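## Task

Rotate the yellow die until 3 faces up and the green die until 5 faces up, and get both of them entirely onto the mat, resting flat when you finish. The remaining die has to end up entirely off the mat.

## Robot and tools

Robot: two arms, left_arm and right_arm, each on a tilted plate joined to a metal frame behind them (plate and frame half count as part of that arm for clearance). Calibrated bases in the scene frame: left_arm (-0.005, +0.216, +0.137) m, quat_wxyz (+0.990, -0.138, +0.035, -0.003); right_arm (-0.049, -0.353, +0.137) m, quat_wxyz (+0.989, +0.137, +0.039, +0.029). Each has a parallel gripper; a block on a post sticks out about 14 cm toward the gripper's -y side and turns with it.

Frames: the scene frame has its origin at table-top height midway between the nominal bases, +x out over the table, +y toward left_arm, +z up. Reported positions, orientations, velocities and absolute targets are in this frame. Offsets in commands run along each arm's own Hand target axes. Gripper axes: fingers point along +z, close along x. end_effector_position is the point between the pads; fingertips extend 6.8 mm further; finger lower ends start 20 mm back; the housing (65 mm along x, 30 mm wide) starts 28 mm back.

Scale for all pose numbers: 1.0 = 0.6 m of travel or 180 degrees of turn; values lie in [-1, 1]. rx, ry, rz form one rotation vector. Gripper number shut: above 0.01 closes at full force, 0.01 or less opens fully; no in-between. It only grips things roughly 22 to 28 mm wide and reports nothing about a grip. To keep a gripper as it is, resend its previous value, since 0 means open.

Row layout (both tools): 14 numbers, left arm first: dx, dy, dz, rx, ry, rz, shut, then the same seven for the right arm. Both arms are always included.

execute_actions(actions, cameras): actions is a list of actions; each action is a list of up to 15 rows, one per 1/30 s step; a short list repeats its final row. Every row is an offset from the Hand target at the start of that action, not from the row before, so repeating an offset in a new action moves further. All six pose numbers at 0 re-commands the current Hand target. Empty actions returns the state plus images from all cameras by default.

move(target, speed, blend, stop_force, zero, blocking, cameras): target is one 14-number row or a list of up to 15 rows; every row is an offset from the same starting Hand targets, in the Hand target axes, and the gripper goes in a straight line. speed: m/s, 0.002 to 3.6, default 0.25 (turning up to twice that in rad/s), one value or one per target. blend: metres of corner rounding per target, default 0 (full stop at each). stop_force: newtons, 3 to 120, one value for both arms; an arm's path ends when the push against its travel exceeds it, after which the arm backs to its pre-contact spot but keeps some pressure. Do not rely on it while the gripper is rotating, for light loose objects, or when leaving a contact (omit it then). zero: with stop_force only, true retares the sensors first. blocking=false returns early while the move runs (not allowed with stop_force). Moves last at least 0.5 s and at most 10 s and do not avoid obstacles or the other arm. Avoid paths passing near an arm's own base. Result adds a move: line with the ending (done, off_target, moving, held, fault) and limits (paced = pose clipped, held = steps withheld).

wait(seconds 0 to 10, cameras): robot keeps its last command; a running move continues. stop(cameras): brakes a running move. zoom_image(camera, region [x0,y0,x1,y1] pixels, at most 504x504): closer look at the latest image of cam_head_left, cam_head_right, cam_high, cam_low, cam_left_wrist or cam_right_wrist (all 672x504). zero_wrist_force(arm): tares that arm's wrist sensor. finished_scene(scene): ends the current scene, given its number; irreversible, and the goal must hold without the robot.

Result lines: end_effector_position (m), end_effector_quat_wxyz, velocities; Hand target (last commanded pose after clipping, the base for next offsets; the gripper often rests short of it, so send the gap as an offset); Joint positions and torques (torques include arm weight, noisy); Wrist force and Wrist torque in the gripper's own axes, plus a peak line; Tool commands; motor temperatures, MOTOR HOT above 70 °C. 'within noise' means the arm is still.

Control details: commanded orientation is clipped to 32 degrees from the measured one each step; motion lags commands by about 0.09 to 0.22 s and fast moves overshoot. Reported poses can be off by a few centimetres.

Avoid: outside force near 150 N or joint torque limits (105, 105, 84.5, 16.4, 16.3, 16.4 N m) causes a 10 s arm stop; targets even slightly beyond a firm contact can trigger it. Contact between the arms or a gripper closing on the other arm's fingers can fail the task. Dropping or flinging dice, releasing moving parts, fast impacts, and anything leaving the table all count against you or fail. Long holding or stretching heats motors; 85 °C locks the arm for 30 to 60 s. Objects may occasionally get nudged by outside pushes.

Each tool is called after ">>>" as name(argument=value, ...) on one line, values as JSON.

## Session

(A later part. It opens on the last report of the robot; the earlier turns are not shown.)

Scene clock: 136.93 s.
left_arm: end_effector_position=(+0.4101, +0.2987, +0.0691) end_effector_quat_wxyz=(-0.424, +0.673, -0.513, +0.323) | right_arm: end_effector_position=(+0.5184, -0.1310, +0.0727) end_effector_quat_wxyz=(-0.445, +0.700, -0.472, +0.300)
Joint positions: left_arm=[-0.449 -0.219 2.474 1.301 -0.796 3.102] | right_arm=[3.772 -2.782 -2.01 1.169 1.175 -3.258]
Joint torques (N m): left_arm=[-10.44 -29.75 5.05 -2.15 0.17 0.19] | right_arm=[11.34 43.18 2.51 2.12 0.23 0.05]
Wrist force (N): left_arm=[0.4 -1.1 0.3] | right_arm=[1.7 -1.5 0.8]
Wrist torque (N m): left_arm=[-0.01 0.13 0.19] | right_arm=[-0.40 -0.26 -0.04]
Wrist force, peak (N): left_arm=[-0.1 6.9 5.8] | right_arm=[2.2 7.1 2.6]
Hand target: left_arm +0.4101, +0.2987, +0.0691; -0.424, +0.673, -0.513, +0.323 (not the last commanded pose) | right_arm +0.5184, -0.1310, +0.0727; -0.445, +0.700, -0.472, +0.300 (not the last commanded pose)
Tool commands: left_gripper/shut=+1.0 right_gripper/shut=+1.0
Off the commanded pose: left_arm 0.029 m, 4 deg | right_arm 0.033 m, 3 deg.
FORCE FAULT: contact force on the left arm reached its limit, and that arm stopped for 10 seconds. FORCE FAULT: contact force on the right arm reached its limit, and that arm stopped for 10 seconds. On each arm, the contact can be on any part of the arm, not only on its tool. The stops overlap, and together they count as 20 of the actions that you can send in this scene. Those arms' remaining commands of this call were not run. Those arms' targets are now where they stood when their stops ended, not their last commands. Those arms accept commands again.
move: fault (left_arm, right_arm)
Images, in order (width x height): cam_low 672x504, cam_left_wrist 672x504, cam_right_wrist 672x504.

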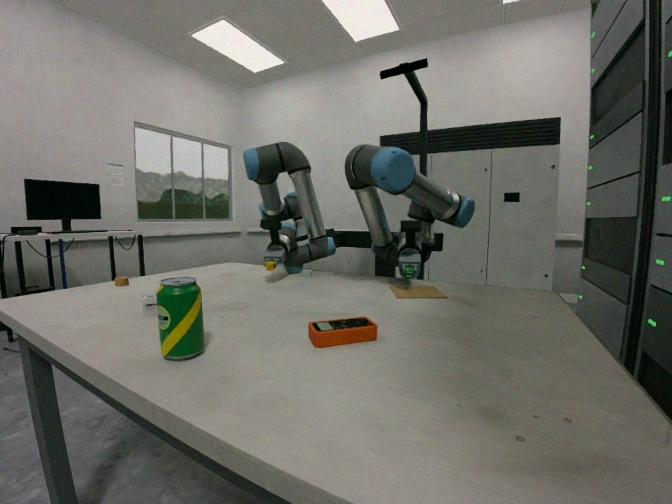

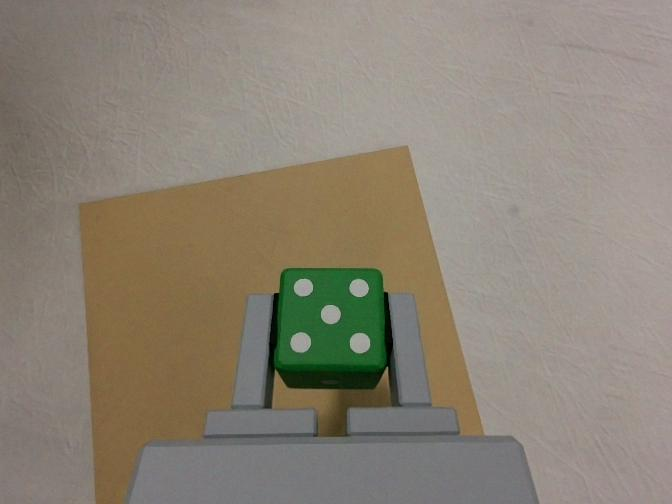

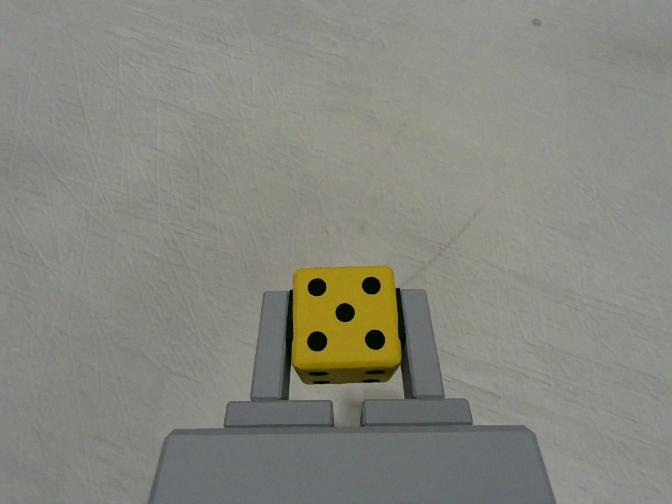

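>>> move(target=[[0, -0.1504, -0.0720, -0.2744, 0, 0, 1, 0, -0.1510, -0.0709, -0.2769, 0, 0, 1], [-0.0542, -0.1722, -0.0265, -0.1985, -0.3658, -0.4406, 1, 0, -0.1510, -0.0709, -0.2104, -0.3440, -0.4111, 1], [-0.0542, -0.1120, 0.0023, -0.0178, -0.4947, -0.2608, 1, 0, -0.0906, -0.0426, -0.0206, -0.4633, -0.2420, 1]], speed=0.45, cameras=["cam_left_wrist", "cam_right_wrist", "cam_low", "cam_head_right"])

>>> zoom_image(camera="cam_low", region=[240, 180, 480, 320])

Scene clock: 157.27 s.
left_arm: end_effector_position=(+0.4306, +0.3381, +0.1291) end_effector_quat_wxyz=(-0.487, +0.844, +0.195, -0.112) | right_arm: end_effector_position=(+0.5184, -0.1311, +0.1328) end_effector_quat_wxyz=(-0.487, +0.844, +0.195, -0.112)
Joint positions: left_arm=[-0.373 -1.023 1.981 4.903 -0.802 0.109] | right_arm=[3.45 -2.369 -1.742 -0.72 2.329 -4.824]
Joint torques (N m): left_arm=[-1.13 -14.1 -21.87 1.73 -1.11 -1.24] | right_arm=[1.8 20.88 28.42 0.17 3.83 -2.28]
Wrist force (N): left_arm=[0.3 -1.2 0.1] | right_arm=[1.1 -1.9 0.9]
Wrist torque (N m): left_arm=[0.01 0.13 0.27] | right_arm=[-0.42 -0.20 0.00]
Wrist force, peak (N): left_arm=[1.7 -2.1 -0.9] | right_arm=[1.2 -2.0 1.6]
Hand target: left_arm +0.4306, +0.3381, +0.1291; -0.487, +0.844, +0.195, -0.112 | right_arm +0.5184, -0.1311, +0.1328; -0.487, +0.844, +0.195, -0.112
Off the commanded pose: left_arm 0.000 m, 0 deg | right_arm 0.000 m, 0 deg.
move: done
Images, in order (width x height): cam_head_right 672x504, cam_low 672x504, cam_left_wrist 672x504, cam_right_wrist 672x504.

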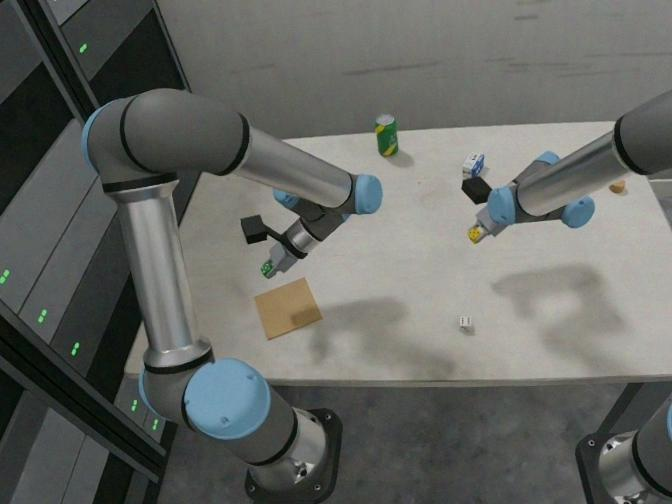

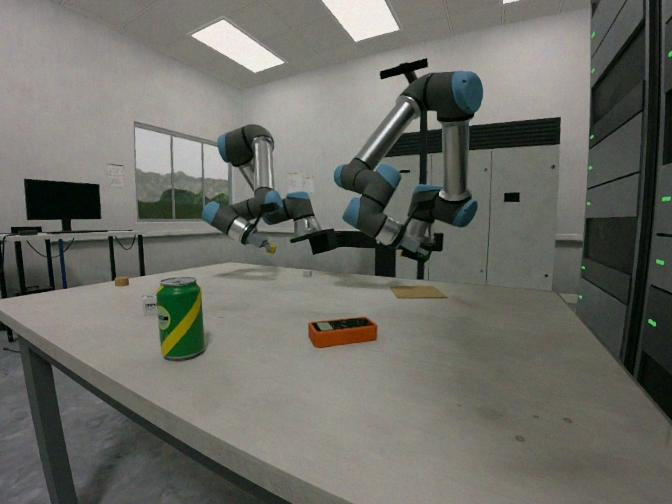

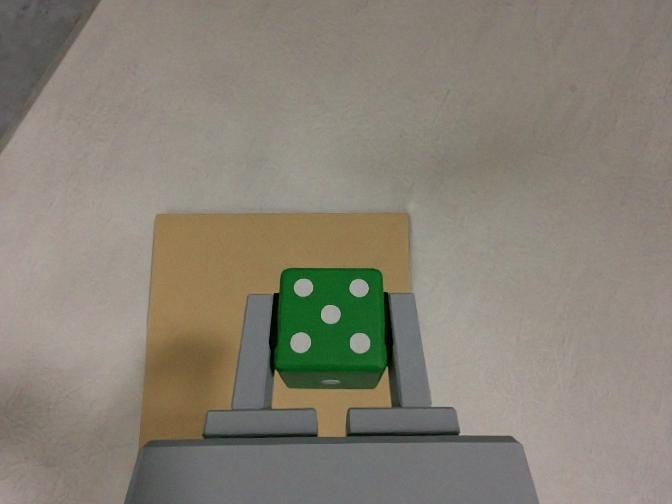

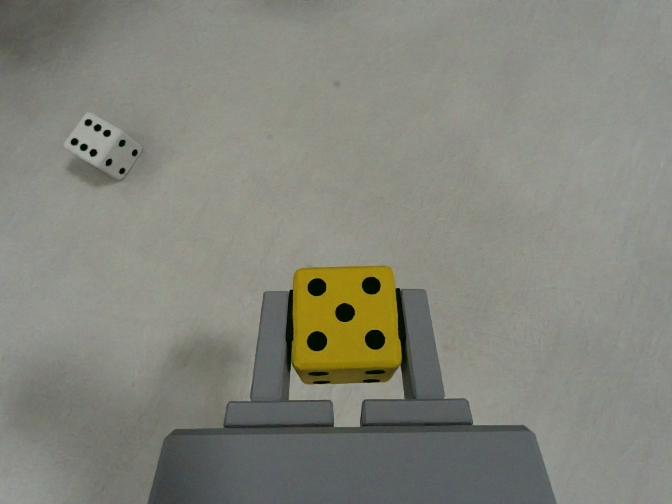

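Scaled by 2.100 from the camera's 672x504 image, which has a finer 960x720 frame.

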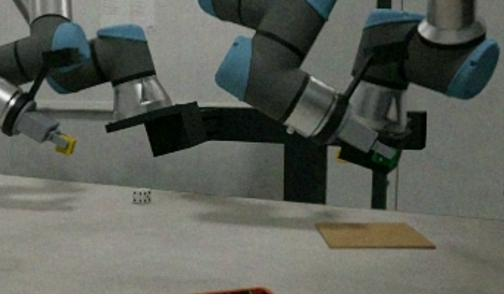

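>>> move(target=[0, 0.1135, 0.0502, 0.0444, 0, 0, 1, 0, 0.1123, 0.0648, 0.0444, 0, 0, 1], speed=0.12, stop_force=25, cameras=["cam_low", "cam_left_wrist", "cam_right_wrist"])

>>> zoom_image(camera="cam_low", region=[240, 180, 480, 320])

Scene clock: 162.60 s.
left_arm: end_effector_position=(+0.4342, +0.3309, +0.0551) end_effector_quat_wxyz=(-0.545, +0.808, +0.187, -0.126) | right_arm: end_effector_position=(+0.5184, -0.1311, +0.0550) end_effector_quat_wxyz=(-0.545, +0.808, +0.187, -0.126)
Joint positions: left_arm=[-0.343 -0.78 1.881 4.949 -0.767 -0.018] | right_arm=[3.387 -2.555 -1.671 -0.707 2.456 -4.942]
Joint torques (N m): left_arm=[-2.52 -19.02 -18.12 2.53 1.39 -1.19] | right_arm=[2.44 23.41 24.08 0.24 3.79 -2.41]
Wrist force (N): left_arm=[0.3 -1.1 0.6] | right_arm=[1.7 -1.8 1.3]
Wrist torque (N m): left_arm=[-0.01 0.16 0.29] | right_arm=[-0.47 -0.24 -0.01]
Wrist force, peak (N): left_arm=[0.3 -2.0 0.1] | right_arm=[1.2 -2.8 0.6]
Hand target: left_arm +0.4342, +0.3309, +0.0551; -0.545, +0.808, +0.187, -0.126 | right_arm +0.5184, -0.1311, +0.0550; -0.545, +0.808, +0.187, -0.126
Off the commanded pose: left_arm 0.000 m, 0 deg | right_arm 0.000 m, 0 deg.
move: done
Images, in order (width x height): cam_low 672x504, cam_left_wrist 672x504, cam_right_wrist 672x504.

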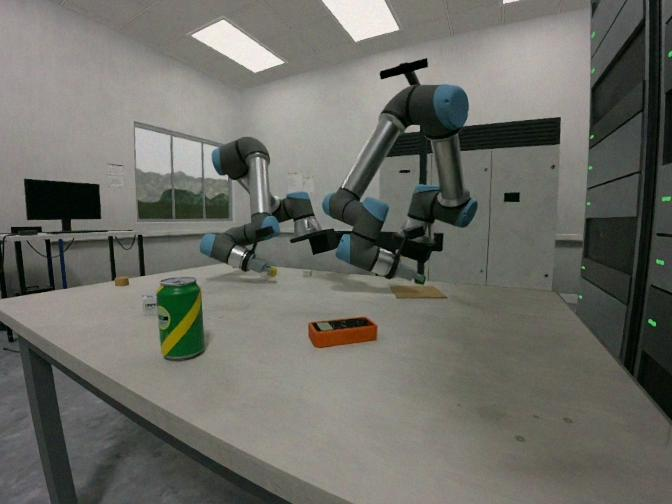

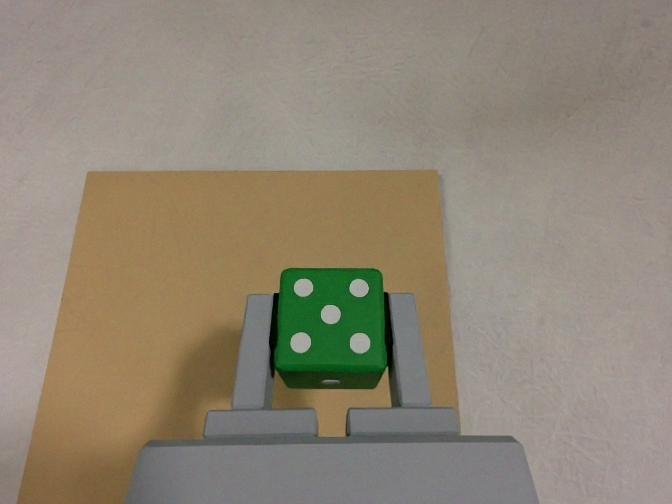

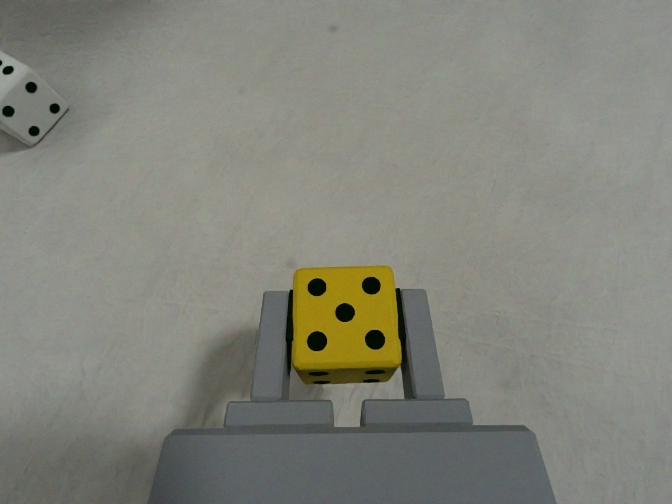

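Scaled by 2.100 from the camera's 672x504 image, which has a finer 960x720 frame.

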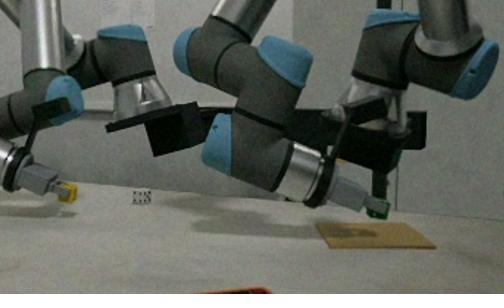

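>>> move(target=[0, 0.0526, 0.0213, 0, 0, 0, 1, 0, 0.0650, 0.0263, 0, 0, 0, 1], speed=0.02, stop_force=4, cameras=["cam_low", "cam_left_wrist", "cam_right_wrist"])

>>> zoom_image(camera="cam_low", region=[240, 200, 480, 320])

Scene clock: 167.60 s.
left_arm: end_effector_position=(+0.4342, +0.3310, +0.0260) end_effector_quat_wxyz=(-0.545, +0.808, +0.187, -0.126) | right_arm: end_effector_position=(+0.5184, -0.1311, +0.0280) end_effector_quat_wxyz=(-0.545, +0.808, +0.187, -0.126)
Joint positions: left_arm=[-0.327 -0.716 1.866 4.896 -0.751 -0.012] | right_arm=[3.375 -2.609 -1.647 -0.692 2.453 -4.96]
Joint torques (N m): left_arm=[-22.65 -59.07 1.72 1.52 -0.78 -0.91] | right_arm=[24.36 75 -5.64 0.24 0.05 1.9]
Wrist force (N): left_arm=[-1.0 -3.9 0.8] | right_arm=[1.7 -3.9 1.0]
Wrist torque (N m): left_arm=[-0.02 0.13 0.30] | right_arm=[-0.46 -0.24 -0.03]
Wrist force, peak (N): left_arm=[-3.2 -22.7 -11.4] | right_arm=[0.4 -9.6 -3.2]
Hand target: left_arm +0.4342, +0.3310, +0.0260; -0.545, +0.808, +0.187, -0.126 (not the last commanded pose) | right_arm +0.5184, -0.1311, +0.0280; -0.545, +0.808, +0.187, -0.126 (not the last commanded pose)
Off the commanded pose: left_arm 0.005 m, 0 deg | right_arm 0.015 m, 0 deg.
move: contact (left_arm, right_arm)
Images, in order (width x height): cam_low 672x504, cam_left_wrist 672x504, cam_right_wrist 672x504.

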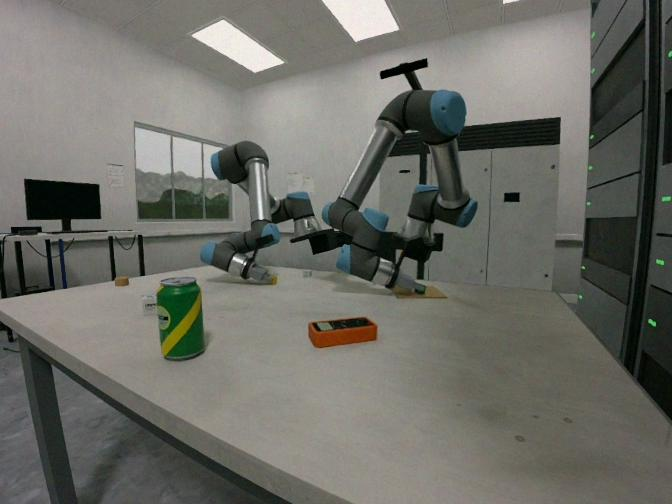

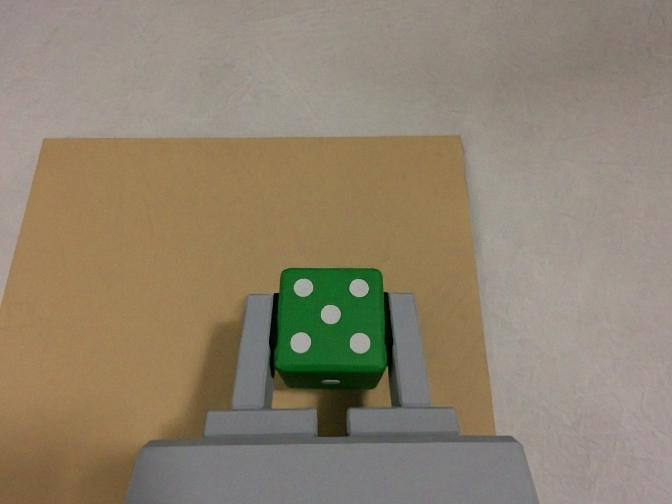

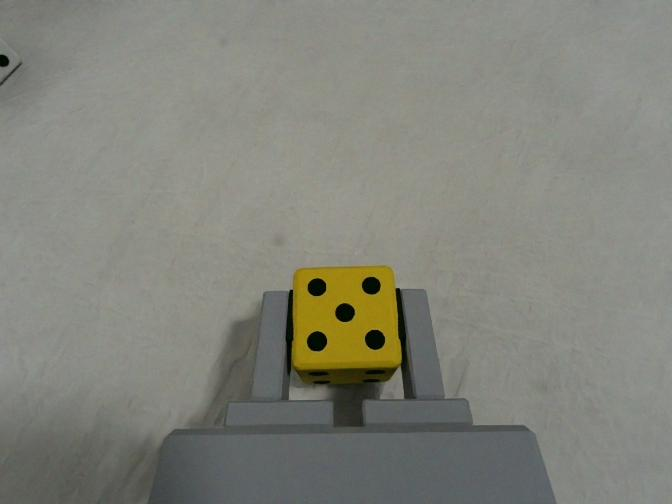

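Scaled by 2.100 from the camera's 672x504 image, which has a finer 960x720 frame.

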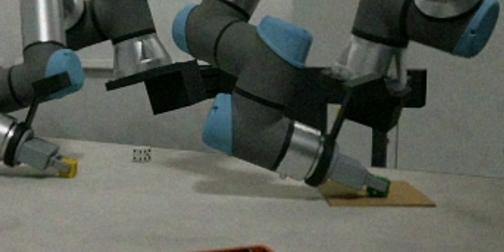

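>>> move(target=[0, 0, 0, 0, 0, 0, 0, 0, 0, 0, 0, 0, 0, 0], cameras=["cam_left_wrist", "cam_right_wrist"])

>>> zoom_image(camera="cam_left_wrist", region=[230, 240, 450, 450])

>>> zoom_image(camera="cam_right_wrist", region=[230, 240, 450, 450])

Scene clock: 169.60 s.
left_arm: end_effector_position=(+0.4342, +0.3310, +0.0260) end_effector_quat_wxyz=(-0.545, +0.808, +0.187, -0.126) | right_arm: end_effector_position=(+0.5184, -0.1311, +0.0280) end_effector_quat_wxyz=(-0.545, +0.808, +0.187, -0.126)
Joint positions: left_arm=[-0.327 -0.716 1.866 4.896 -0.751 -0.012] | right_arm=[3.375 -2.609 -1.647 -0.692 2.453 -4.96]
Joint torques (N m): left_arm=[-21.72 -58.31 0.48 1.66 -0.78 -0.88] | right_arm=[24.35 76.36 -4.1 0.89 2.59 1.98]
Wrist force (N): left_arm=[0.4 -1.2 0.7] | right_arm=[1.5 -1.9 1.4]
Wrist torque (N m): left_arm=[-0.02 0.14 0.29] | right_arm=[-0.47 -0.23 -0.01]
Wrist force, peak (N): left_arm=[-1.0 -4.7 0.4] | right_arm=[1.8 -4.5 0.9]
Hand target: left_arm +0.4342, +0.3310, +0.0260; -0.545, +0.808, +0.187, -0.126 | right_arm +0.5184, -0.1311, +0.0280; -0.545, +0.808, +0.187, -0.126
Off the commanded pose: left_arm 0.000 m, 0 deg | right_arm 0.000 m, 0 deg.
move: done
Images, in order (width x height): cam_left_wrist 672x504, cam_right_wrist 672x504.

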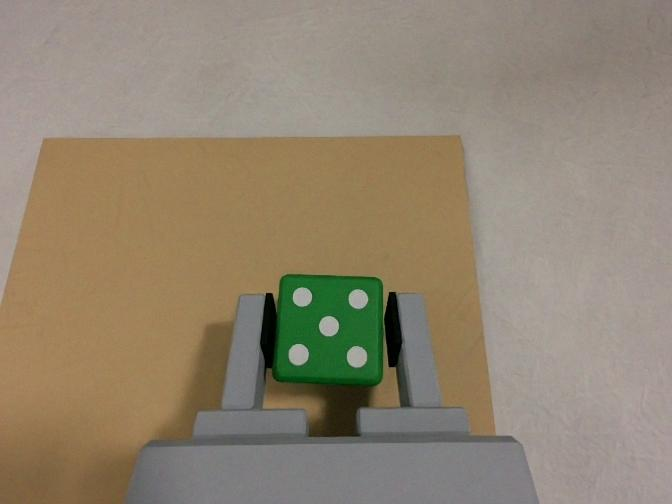

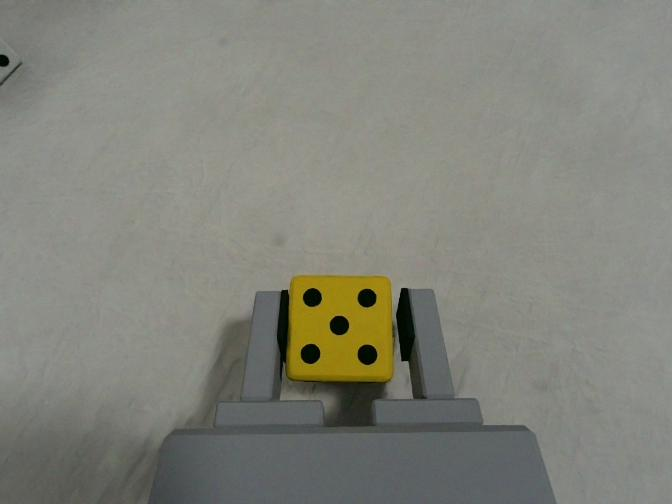

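Scaled by 2.291 from the camera's 672x504 image, which has a finer 960x720 frame.

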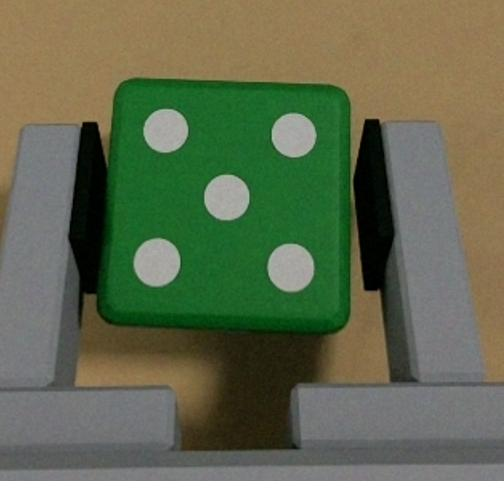

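Scaled by 2.291 from the camera's 672x504 image, which has a finer 960x720 frame.

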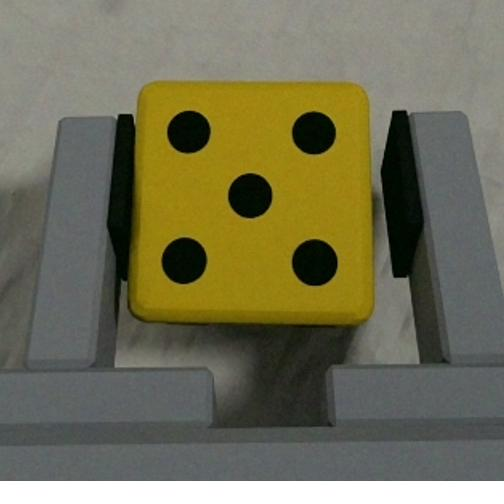

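>>> move(target=[[-0.0010, 0, 0, 0, 0, 0, 0, -0.0020, 0, 0, 0, 0, 0, 0], [-0.0010, 0, -0.1167, 0, 0, 0, 0, -0.0020, 0, -0.1167, 0, 0, 0, 0], [-0.1156, -0.0984, -0.4416, -0.3778, 0, 0, 0, -0.3809, -0.1446, -0.4963, -0.2667, 0, 0, 0], [-0.2125, 0.1609, -0.7262, -0.4444, 0, 0, 0, -0.3809, -0.1446, -0.4963, -0.2667, 0, 0, 0]], speed=[0.05, 0.12, 0.4, 0.4], cameras=["cam_left_wrist", "cam_head_right", "cam_high", "cam_low"])

>>> zoom_image(camera="cam_head_right", region=[240, 260, 340, 350])

Scene clock: 176.60 s.
left_arm: end_effector_position=(+0.4389, +0.3199, +0.0309) end_effector_quat_wxyz=(-0.545, +0.808, +0.187, -0.126) | right_arm: end_effector_position=(+0.5176, -0.1318, +0.0282) end_effector_quat_wxyz=(-0.545, +0.808, +0.187, -0.126)
Joint positions: left_arm=[-0.346 -0.715 1.848 4.917 -0.77 -0.019] | right_arm=[3.374 -2.607 -1.65 -0.691 2.453 -4.961]
Joint torques (N m): left_arm=[-24.09 -18.02 -16.5 2.67 -1.52 -1.2] | right_arm=[26.11 23.31 14.32 4.58 3.56 2.02]
Wrist force (N): left_arm=[0.1 -1.3 0.5] | right_arm=[1.3 -2.1 1.2]
Wrist torque (N m): left_arm=[-0.03 0.16 0.29] | right_arm=[-0.47 -0.22 -0.01]
Wrist force, peak (N): left_arm=[0.0 -1.4 1.6] | right_arm=[1.4 -2.4 1.8]
Hand target: left_arm +0.4389, +0.3198, +0.0309; -0.545, +0.808, +0.187, -0.126 (not the last commanded pose) | right_arm +0.5175, -0.1317, +0.0282; -0.545, +0.808, +0.187, -0.126 (not the last commanded pose)
Off the commanded pose: left_arm 0.452 m, 80 deg | right_arm 0.384 m, 48 deg.
move: held (right_arm; a check stopped the path), off_target (left_arm; braked when a check withheld steps of right_arm); path passed 1 of 4 targets; limits=held
pose unreachable (right arm): on one or more control steps of this call, first in action 0 (counted from 0), this arm could not follow its commanded pose, so it was not sent that pose on those steps. It may still have moved: this result reports where it is.
cause: moving toward the commanded pose would bring two parts of the arm too close to each other (its gripper and another part of the arm, with joints 4 (wrist 1) to 6 (wrist 3) between them, 3 mm apart when it was first held).
Images, in order (width x height): cam_head_right 672x504, cam_high 672x504, cam_low 672x504, cam_left_wrist 672x504.

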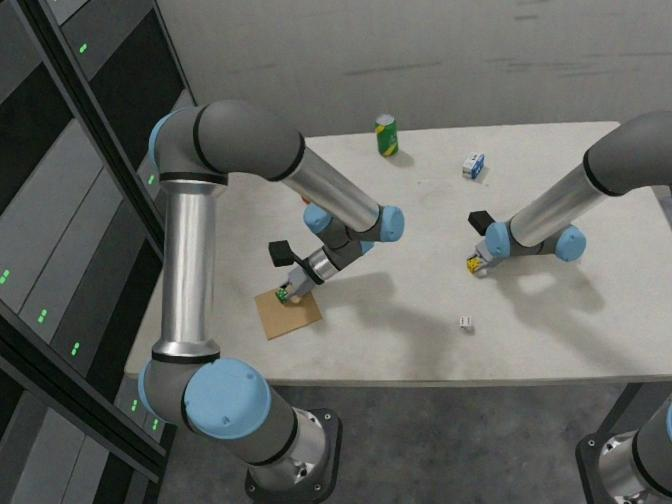

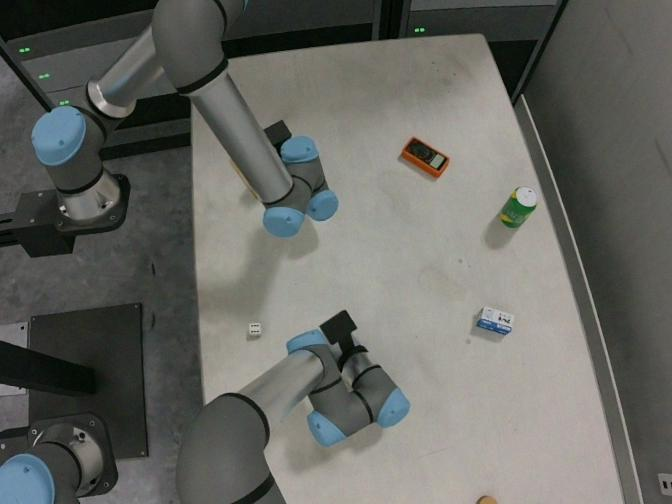

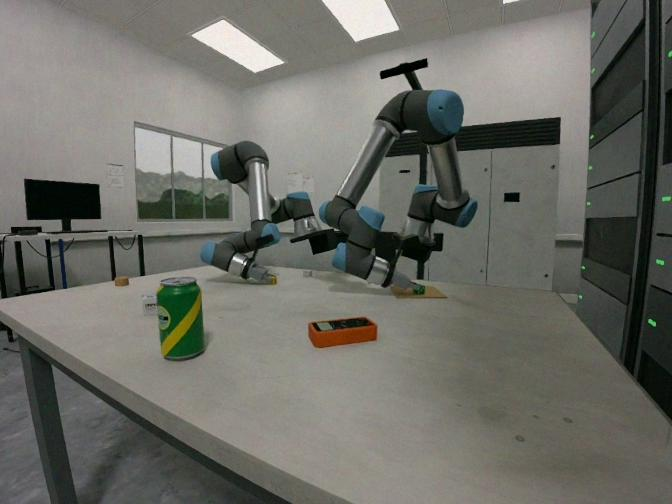

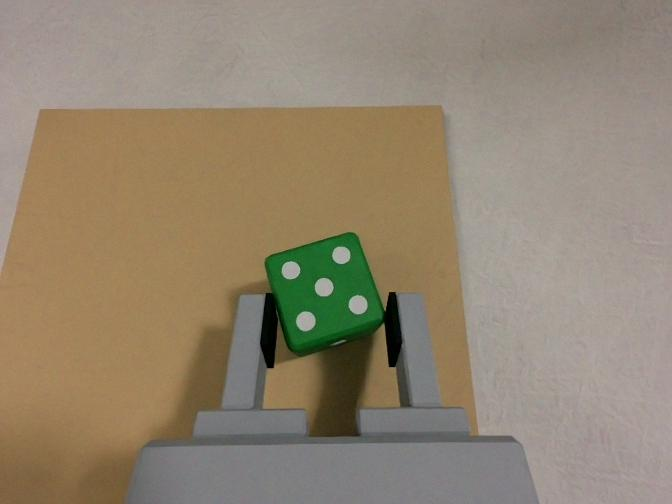

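Scaled by 5.040 from the camera's 672x504 image, which has a finer 960x720 frame.

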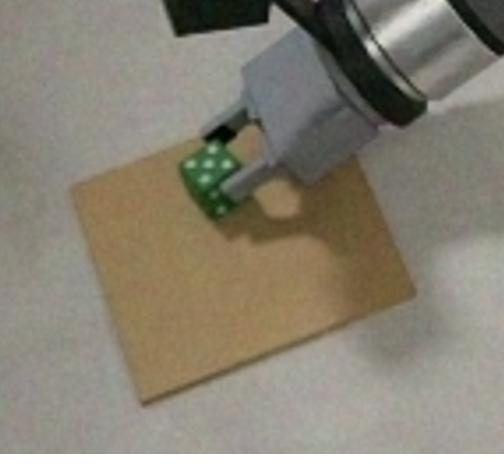

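>>> execute_actions(actions=[], cameras=["all"])

Scene clock: 179.27 s.
left_arm: end_effector_position=(+0.4389, +0.3198, +0.0309) end_effector_quat_wxyz=(-0.545, +0.808, +0.187, -0.126) | right_arm: end_effector_position=(+0.5175, -0.1317, +0.0282) end_effector_quat_wxyz=(-0.545, +0.808, +0.187, -0.126)
Joint positions: left_arm=[-0.346 -0.715 1.848 4.917 -0.77 -0.019] | right_arm=[3.374 -2.607 -1.65 -0.691 2.453 -4.961]
Joint velocities: within noise
Joint torques (N m): left_arm=[-23.01 -17.59 -19.18 2.31 -1.49 -1.26] | right_arm=[26.81 23.27 3.4 4.41 3.88 2.18]
Motor temperatures (°C): left_arm=[29 29 32 36 35 41] | right_arm=[33 29 36 42 39 31]
Wrist force (N): left_arm=[0.1 -1.3 0.7] | right_arm=[1.7 -2.0 1.5]
Wrist torque (N m): left_arm=[-0.04 0.15 0.28] | right_arm=[-0.47 -0.25 -0.01]
Wrist force, peak (N): left_arm=[0.3 -1.5 0.8] | right_arm=[1.6 -2.3 1.5]
Hand target: left_arm +0.4389, +0.3198, +0.0309; -0.545, +0.808, +0.187, -0.126 (not the last commanded pose) | right_arm +0.5175, -0.1317, +0.0282; -0.545, +0.808, +0.187, -0.126 (not the last commanded pose)
Tool commands: left_gripper/shut=+0.0 right_gripper/shut=+0.0
Off the commanded pose: left_arm 0.452 m, 80 deg | right_arm 0.384 m, 48 deg.

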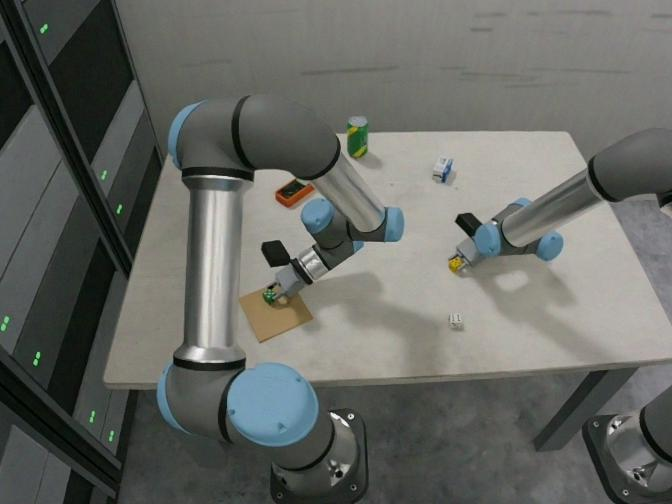

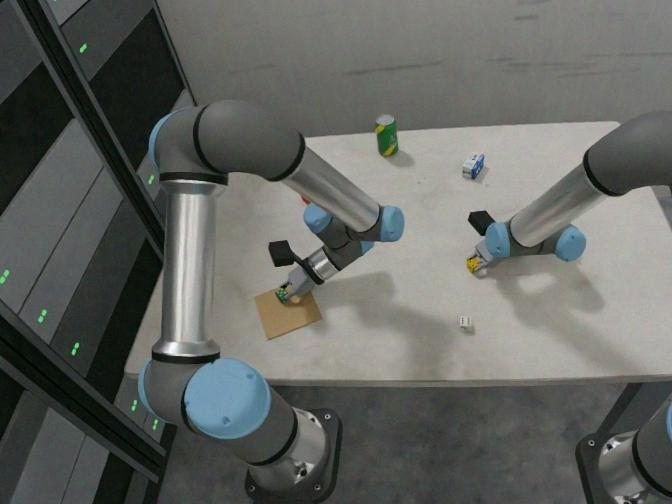

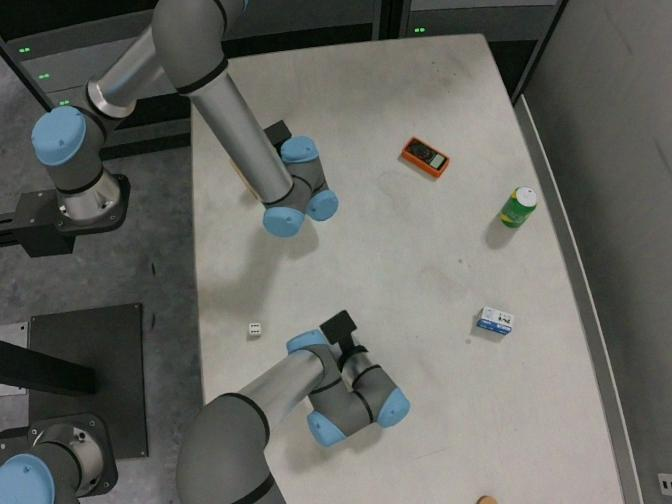

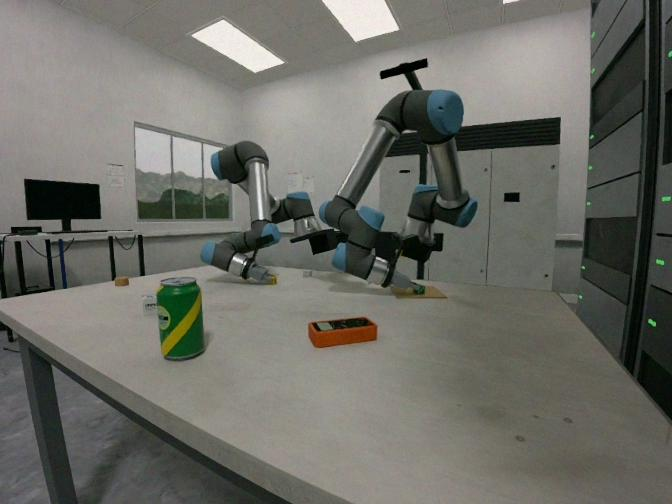

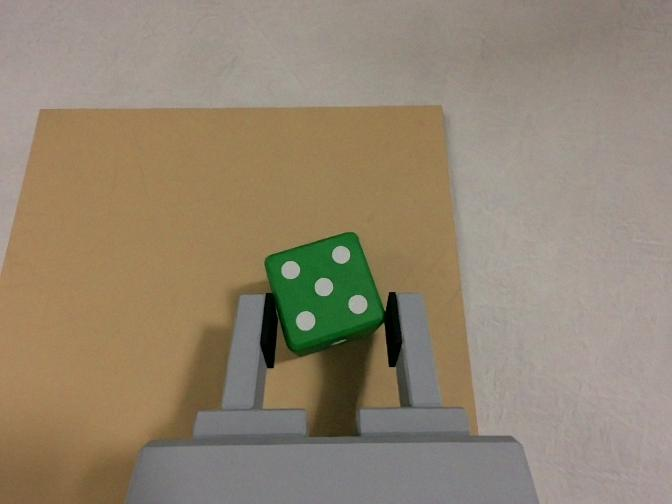

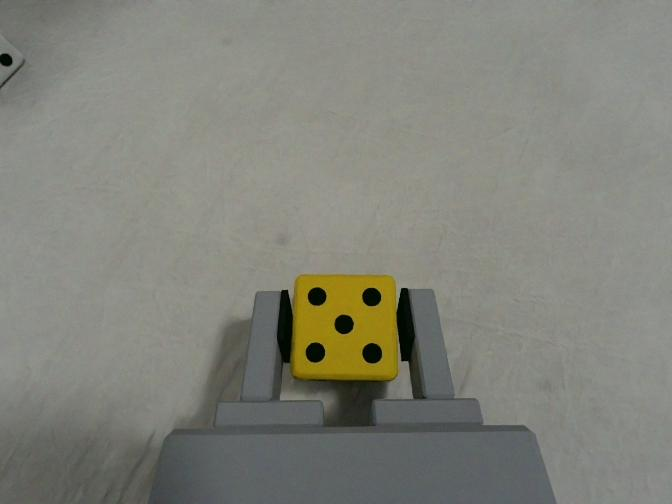

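>>> move(target=[[0, -0.0927, -0.0475, 0, 0, 0, 0, 0, -0.0927, -0.0375, 0, 0, 0, 0]], speed=0.07, cameras=["cam_left_wrist", "cam_right_wrist"])

Scene clock: 183.23 s.
left_arm: end_effector_position=(+0.4413, +0.3148, +0.0930) end_effector_quat_wxyz=(-0.545, +0.808, +0.187, -0.126) | right_arm: end_effector_position=(+0.5175, -0.1318, +0.0880) end_effector_quat_wxyz=(-0.545, +0.808, +0.187, -0.126)
Joint positions: left_arm=[-0.387 -0.839 1.861 5.038 -0.81 -0.032] | right_arm=[3.401 -2.489 -1.7 -0.728 2.459 -4.92]
Joint torques (N m): left_arm=[-22.97 -56.06 -0.05 2.52 -1.57 -1.11] | right_arm=[25.53 74.89 -2.6 0.15 3.83 2.49]
Wrist force (N): left_arm=[0.2 -1.5 0.3] | right_arm=[1.4 -1.9 1.2]
Wrist torque (N m): left_arm=[-0.03 0.15 0.28] | right_arm=[-0.48 -0.22 -0.18]
Wrist force, peak (N): left_arm=[0.3 -1.9 0.2] | right_arm=[1.7 -2.4 1.2]
Hand target: left_arm +0.4413, +0.3148, +0.0931; -0.545, +0.808, +0.187, -0.126 | right_arm +0.5175, -0.1318, +0.0882; -0.545, +0.808, +0.187, -0.126
Off the commanded pose: left_arm 0.000 m, 0 deg | right_arm 0.000 m, 0 deg.
move: done
Images, in order (width x height): cam_left_wrist 672x504, cam_right_wrist 672x504.

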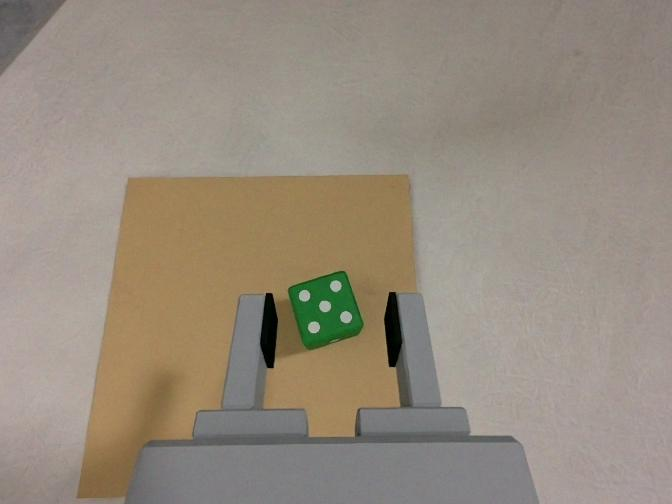

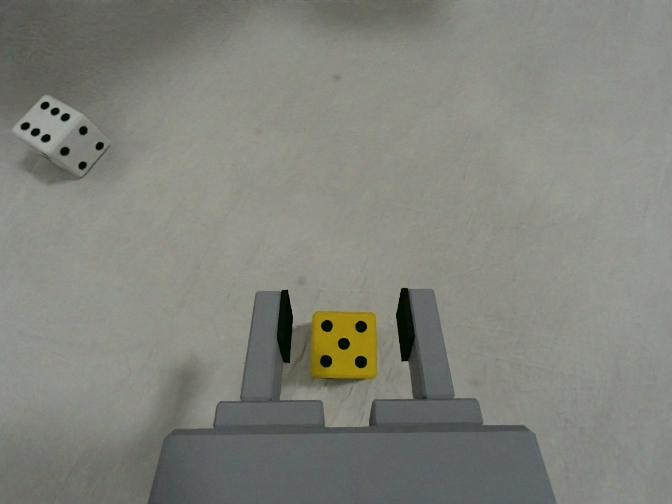

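>>> move(target=[[0, -0.1237, -0.0497, -0.211, 0, 0, 0, 0, -0.0464, -0.0187, -0.1556, 0, 0, 0], [-0.0988, -0.0348, -0.3914, -0.378, 0, 0, 0, -0.3785, -0.0528, -0.4583, -0.267, 0, 0, 0], [-0.2108, 0.2127, -0.6626, -0.4445, 0, 0, 0, -0.3785, -0.0528, -0.4583, -0.267, 0, 0, 0]], speed=[0.35, 0.35, 0.3], blend=[0.03, 0.03, 0], cameras=["cam_left_wrist", "cam_right_wrist"])

Scene clock: 192.70 s.
left_arm: end_effector_position=(+0.5104, -0.1148, +0.1237) end_effector_quat_wxyz=(+0.102, +0.969, +0.224, +0.024) | right_arm: end_effector_position=(+0.4202, -0.4500, +0.2203) end_effector_quat_wxyz=(-0.169, +0.960, +0.222, -0.039)
Joint positions: left_arm=[-0.824 -0.799 1.891 3.574 -1.392 0.309] | right_arm=[3.21 -1.686 -2.114 -0.972 1.62 -5.034]
Joint torques (N m): left_arm=[-24.15 -19.45 -25.94 -5.22 -1.43 -1.38] | right_arm=[-3.25 47.5 31.44 0.34 -1.3 -2.48]
Wrist force (N): left_arm=[1.0 0.3 -0.3] | right_arm=[0.8 -0.4 -0.2]
Wrist torque (N m): left_arm=[-0.01 -0.06 0.02] | right_arm=[-0.05 -0.08 0.07]
Wrist force, peak (N): left_arm=[0.8 -1.9 -0.3] | right_arm=[1.8 -2.5 1.1]
Hand target: left_arm +0.5104, -0.1149, +0.1237; +0.102, +0.969, +0.224, +0.024 | right_arm +0.4202, -0.4500, +0.2203; -0.169, +0.960, +0.222, -0.039
Off the commanded pose: left_arm 0.000 m, 0 deg | right_arm 0.000 m, 0 deg.
move: done
Images, in order (width x height): cam_left_wrist 672x504, cam_right_wrist 672x504.

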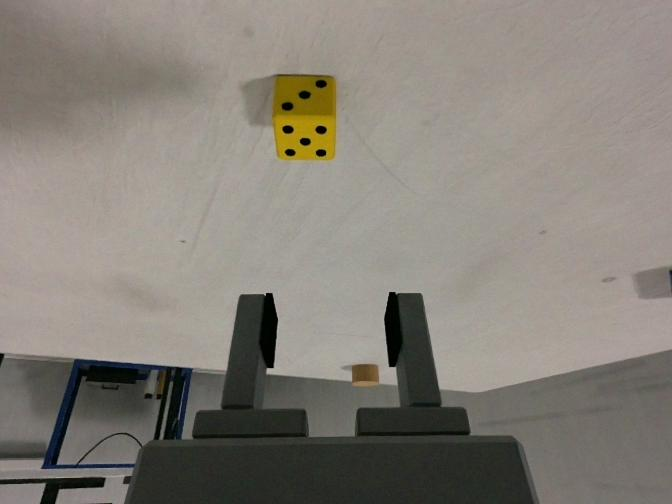

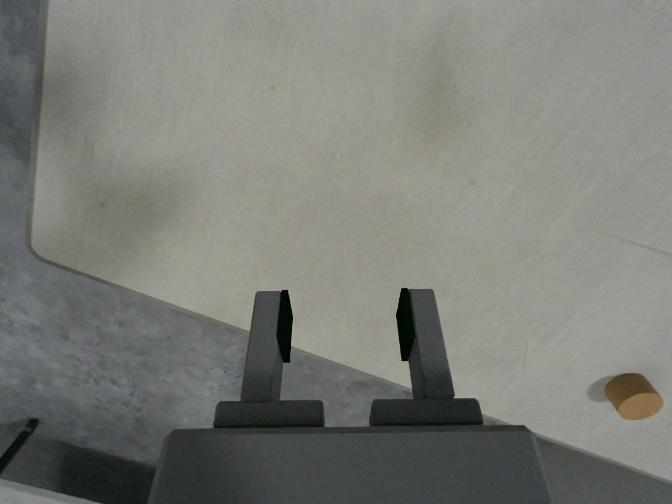

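>>> zoom_image(camera="cam_left_wrist", region=[230, 50, 390, 180])

Scaled by 3.150 from the camera's 672x504 image, which has a finer 960x720 frame.

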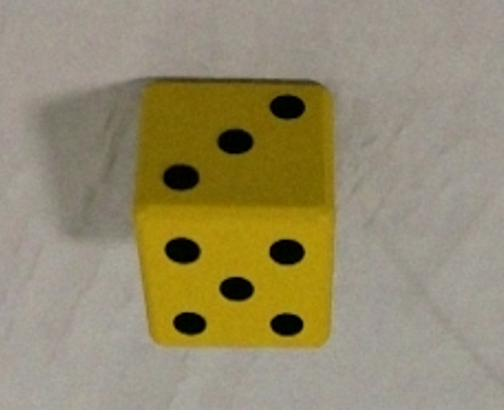

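>>> move(target=[-0.0202, 0, 0.0917, 0, 0, 0, 0, 0, 0, 0, 0, 0, 0, 0], speed=0.15, cameras=["cam_left_wrist"])

>>> zoom_image(camera="cam_left_wrist", region=[200, 110, 464, 410])

Scene clock: 198.40 s.
left_arm: end_effector_position=(+0.5046, -0.1305, +0.0700) end_effector_quat_wxyz=(+0.102, +0.969, +0.224, +0.024) | right_arm: end_effector_position=(+0.4202, -0.4500, +0.2203) end_effector_quat_wxyz=(-0.169, +0.960, +0.222, -0.039)
Joint positions: left_arm=[-0.827 -0.674 1.869 3.471 -1.392 0.306] | right_arm=[3.21 -1.686 -2.114 -0.972 1.62 -5.034]
Joint torques (N m): left_arm=[-23.03 -21.88 -22.64 -5.33 1.36 -0.52] | right_arm=[-3.36 48.25 31.22 0.22 -1.31 -2.22]
Wrist force (N): left_arm=[0.9 0.5 -0.3] | right_arm=[0.7 -0.2 -0.1]
Wrist torque (N m): left_arm=[-0.01 -0.07 0.03] | right_arm=[-0.03 -0.07 0.06]
Wrist force, peak (N): left_arm=[1.2 0.4 -1.1] | right_arm=[1.2 -0.4 -0.2]
Hand target: left_arm +0.5046, -0.1305, +0.0699; +0.102, +0.969, +0.224, +0.024 | right_arm +0.4202, -0.4500, +0.2203; -0.169, +0.960, +0.222, -0.039
Off the commanded pose: left_arm 0.000 m, 0 deg | right_arm 0.000 m, 0 deg.
move: done
Images, in order (width x height): cam_left_wrist 672x504.

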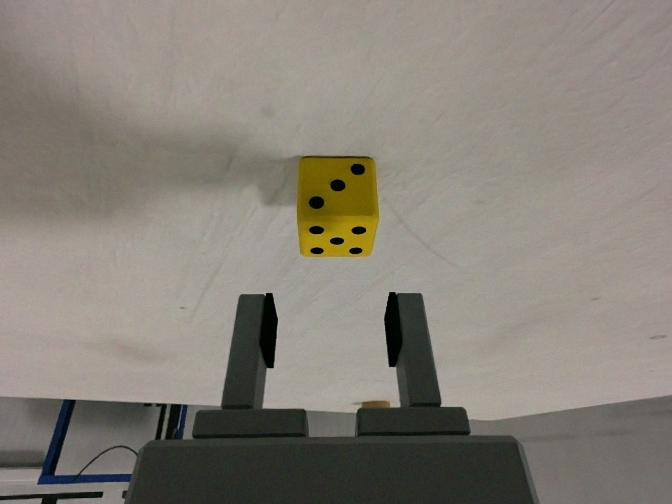

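Scaled by 1.680 from the camera's 672x504 image, which has a finer 960x720 frame.

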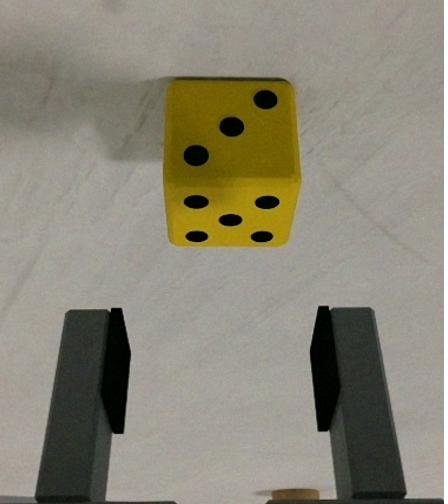

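>>> move(target=[[0.0033, 0, 0.0373, 0, 0, 0, 0, 0, 0, 0, 0, 0, 0, 0], [0.0033, 0, 0.0762, 0, 0, 0, 0, 0, 0, 0, 0, 0, 0, 0]], speed=[0.1, 0.03], stop_force=6, cameras=["cam_left_wrist"])

Scene clock: 204.57 s.
left_arm: end_effector_position=(+0.5106, -0.1382, +0.0252) end_effector_quat_wxyz=(+0.102, +0.969, +0.224, +0.024) | right_arm: end_effector_position=(+0.4202, -0.4500, +0.2203) end_effector_quat_wxyz=(-0.169, +0.960, +0.222, -0.039)
Joint positions: left_arm=[-0.81 -0.566 1.82 3.409 -1.392 0.324] | right_arm=[3.21 -1.686 -2.114 -0.972 1.62 -5.034]
Joint torques (N m): left_arm=[-3.7 -21.94 -20.47 -5.31 -1.33 1.55] | right_arm=[-2.76 47.37 31.67 0.36 -1.25 -2.2]
Wrist force (N): left_arm=[1.2 0.4 -0.3] | right_arm=[0.6 -0.2 -0.2]
Wrist torque (N m): left_arm=[-0.02 -0.09 -0.06] | right_arm=[-0.03 -0.06 0.07]
Wrist force, peak (N): left_arm=[1.2 0.8 -0.2] | right_arm=[1.1 -0.4 -0.4]
Hand target: left_arm +0.5106, -0.1382, +0.0252; +0.102, +0.969, +0.224, +0.024 | right_arm +0.4202, -0.4500, +0.2203; -0.169, +0.960, +0.222, -0.039
Off the commanded pose: left_arm 0.000 m, 0 deg | right_arm 0.000 m, 0 deg.
move: done
Images, in order (width x height): cam_left_wrist 672x504.

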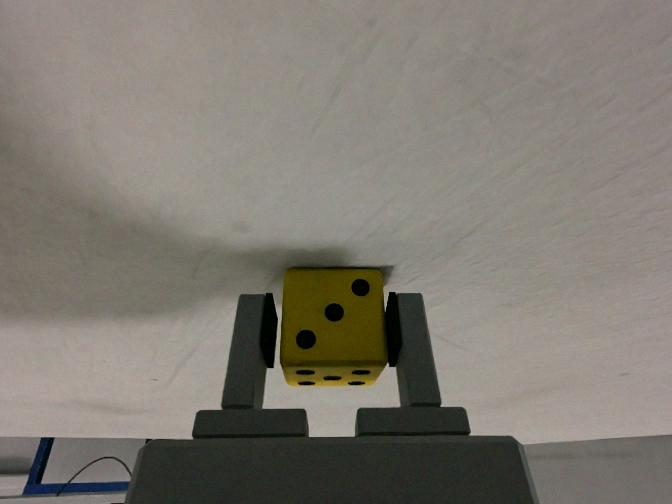

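>>> move(target=[[0, 0, 0, 0, 0, 0, 1, 0, 0, 0, 0, 0, 0, 0], [0, 0.0347, -0.163, 0, 0, 0, 1, 0, 0, 0, 0, 0, 0, 0], [0.0831, -0.3316, -0.3685, 0.2333, 0, 0, 1, 0, 0, 0, 0, 0, 0, 0], [0.1175, -0.7126, -0.2793, 0.4111, 0, 0, 1, 0, 0, 0, 0, 0, 0, 0], [0.1175, -0.7265, -0.2141, 0.4444, 0, 0, 1, 0, 0, 0, 0, 0, 0, 0]], speed=[0.1, 0.15, 0.3, 0.3, 0.12], blend=[0, 0.03, 0.04, 0.02, 0], cameras=["cam_left_wrist", "cam_head_left"])

Scene clock: 214.60 s.
left_arm: end_effector_position=(+0.3751, +0.2999, +0.0602) end_effector_quat_wxyz=(-0.545, +0.808, +0.187, -0.126) | right_arm: end_effector_position=(+0.4202, -0.4500, +0.2203) end_effector_quat_wxyz=(-0.169, +0.960, +0.222, -0.039)
Joint positions: left_arm=[-0.451 -0.818 2.038 4.851 -0.873 -0.05] | right_arm=[3.21 -1.686 -2.114 -0.972 1.62 -5.034]
Joint torques (N m): left_arm=[-1.76 -15.66 -15.82 2.88 1.61 -0.94] | right_arm=[-3.26 46.47 31.58 0.41 -1.14 -1.92]
Wrist force (N): left_arm=[0.0 -1.4 0.7] | right_arm=[0.8 -0.5 -0.2]
Wrist torque (N m): left_arm=[-0.01 0.18 0.29] | right_arm=[-0.06 -0.08 0.07]
Wrist force, peak (N): left_arm=[-0.2 -1.5 1.7] | right_arm=[1.0 -0.5 -0.4]
Hand target: left_arm +0.3751, +0.2999, +0.0601; -0.545, +0.808, +0.187, -0.126 | right_arm +0.4202, -0.4500, +0.2203; -0.169, +0.960, +0.222, -0.039
Off the commanded pose: left_arm 0.000 m, 0 deg | right_arm 0.000 m, 0 deg.
move: done
Images, in order (width x height): cam_head_left 672x504, cam_left_wrist 672x504.

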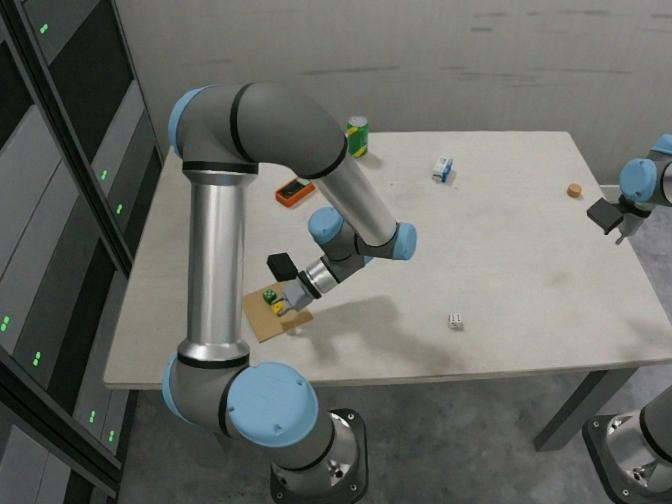

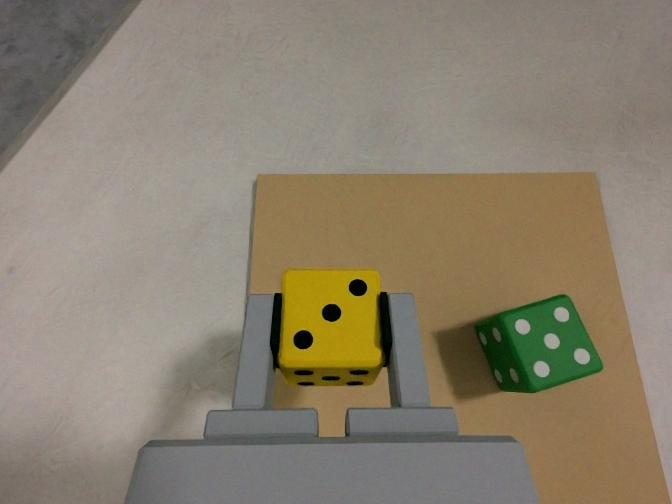

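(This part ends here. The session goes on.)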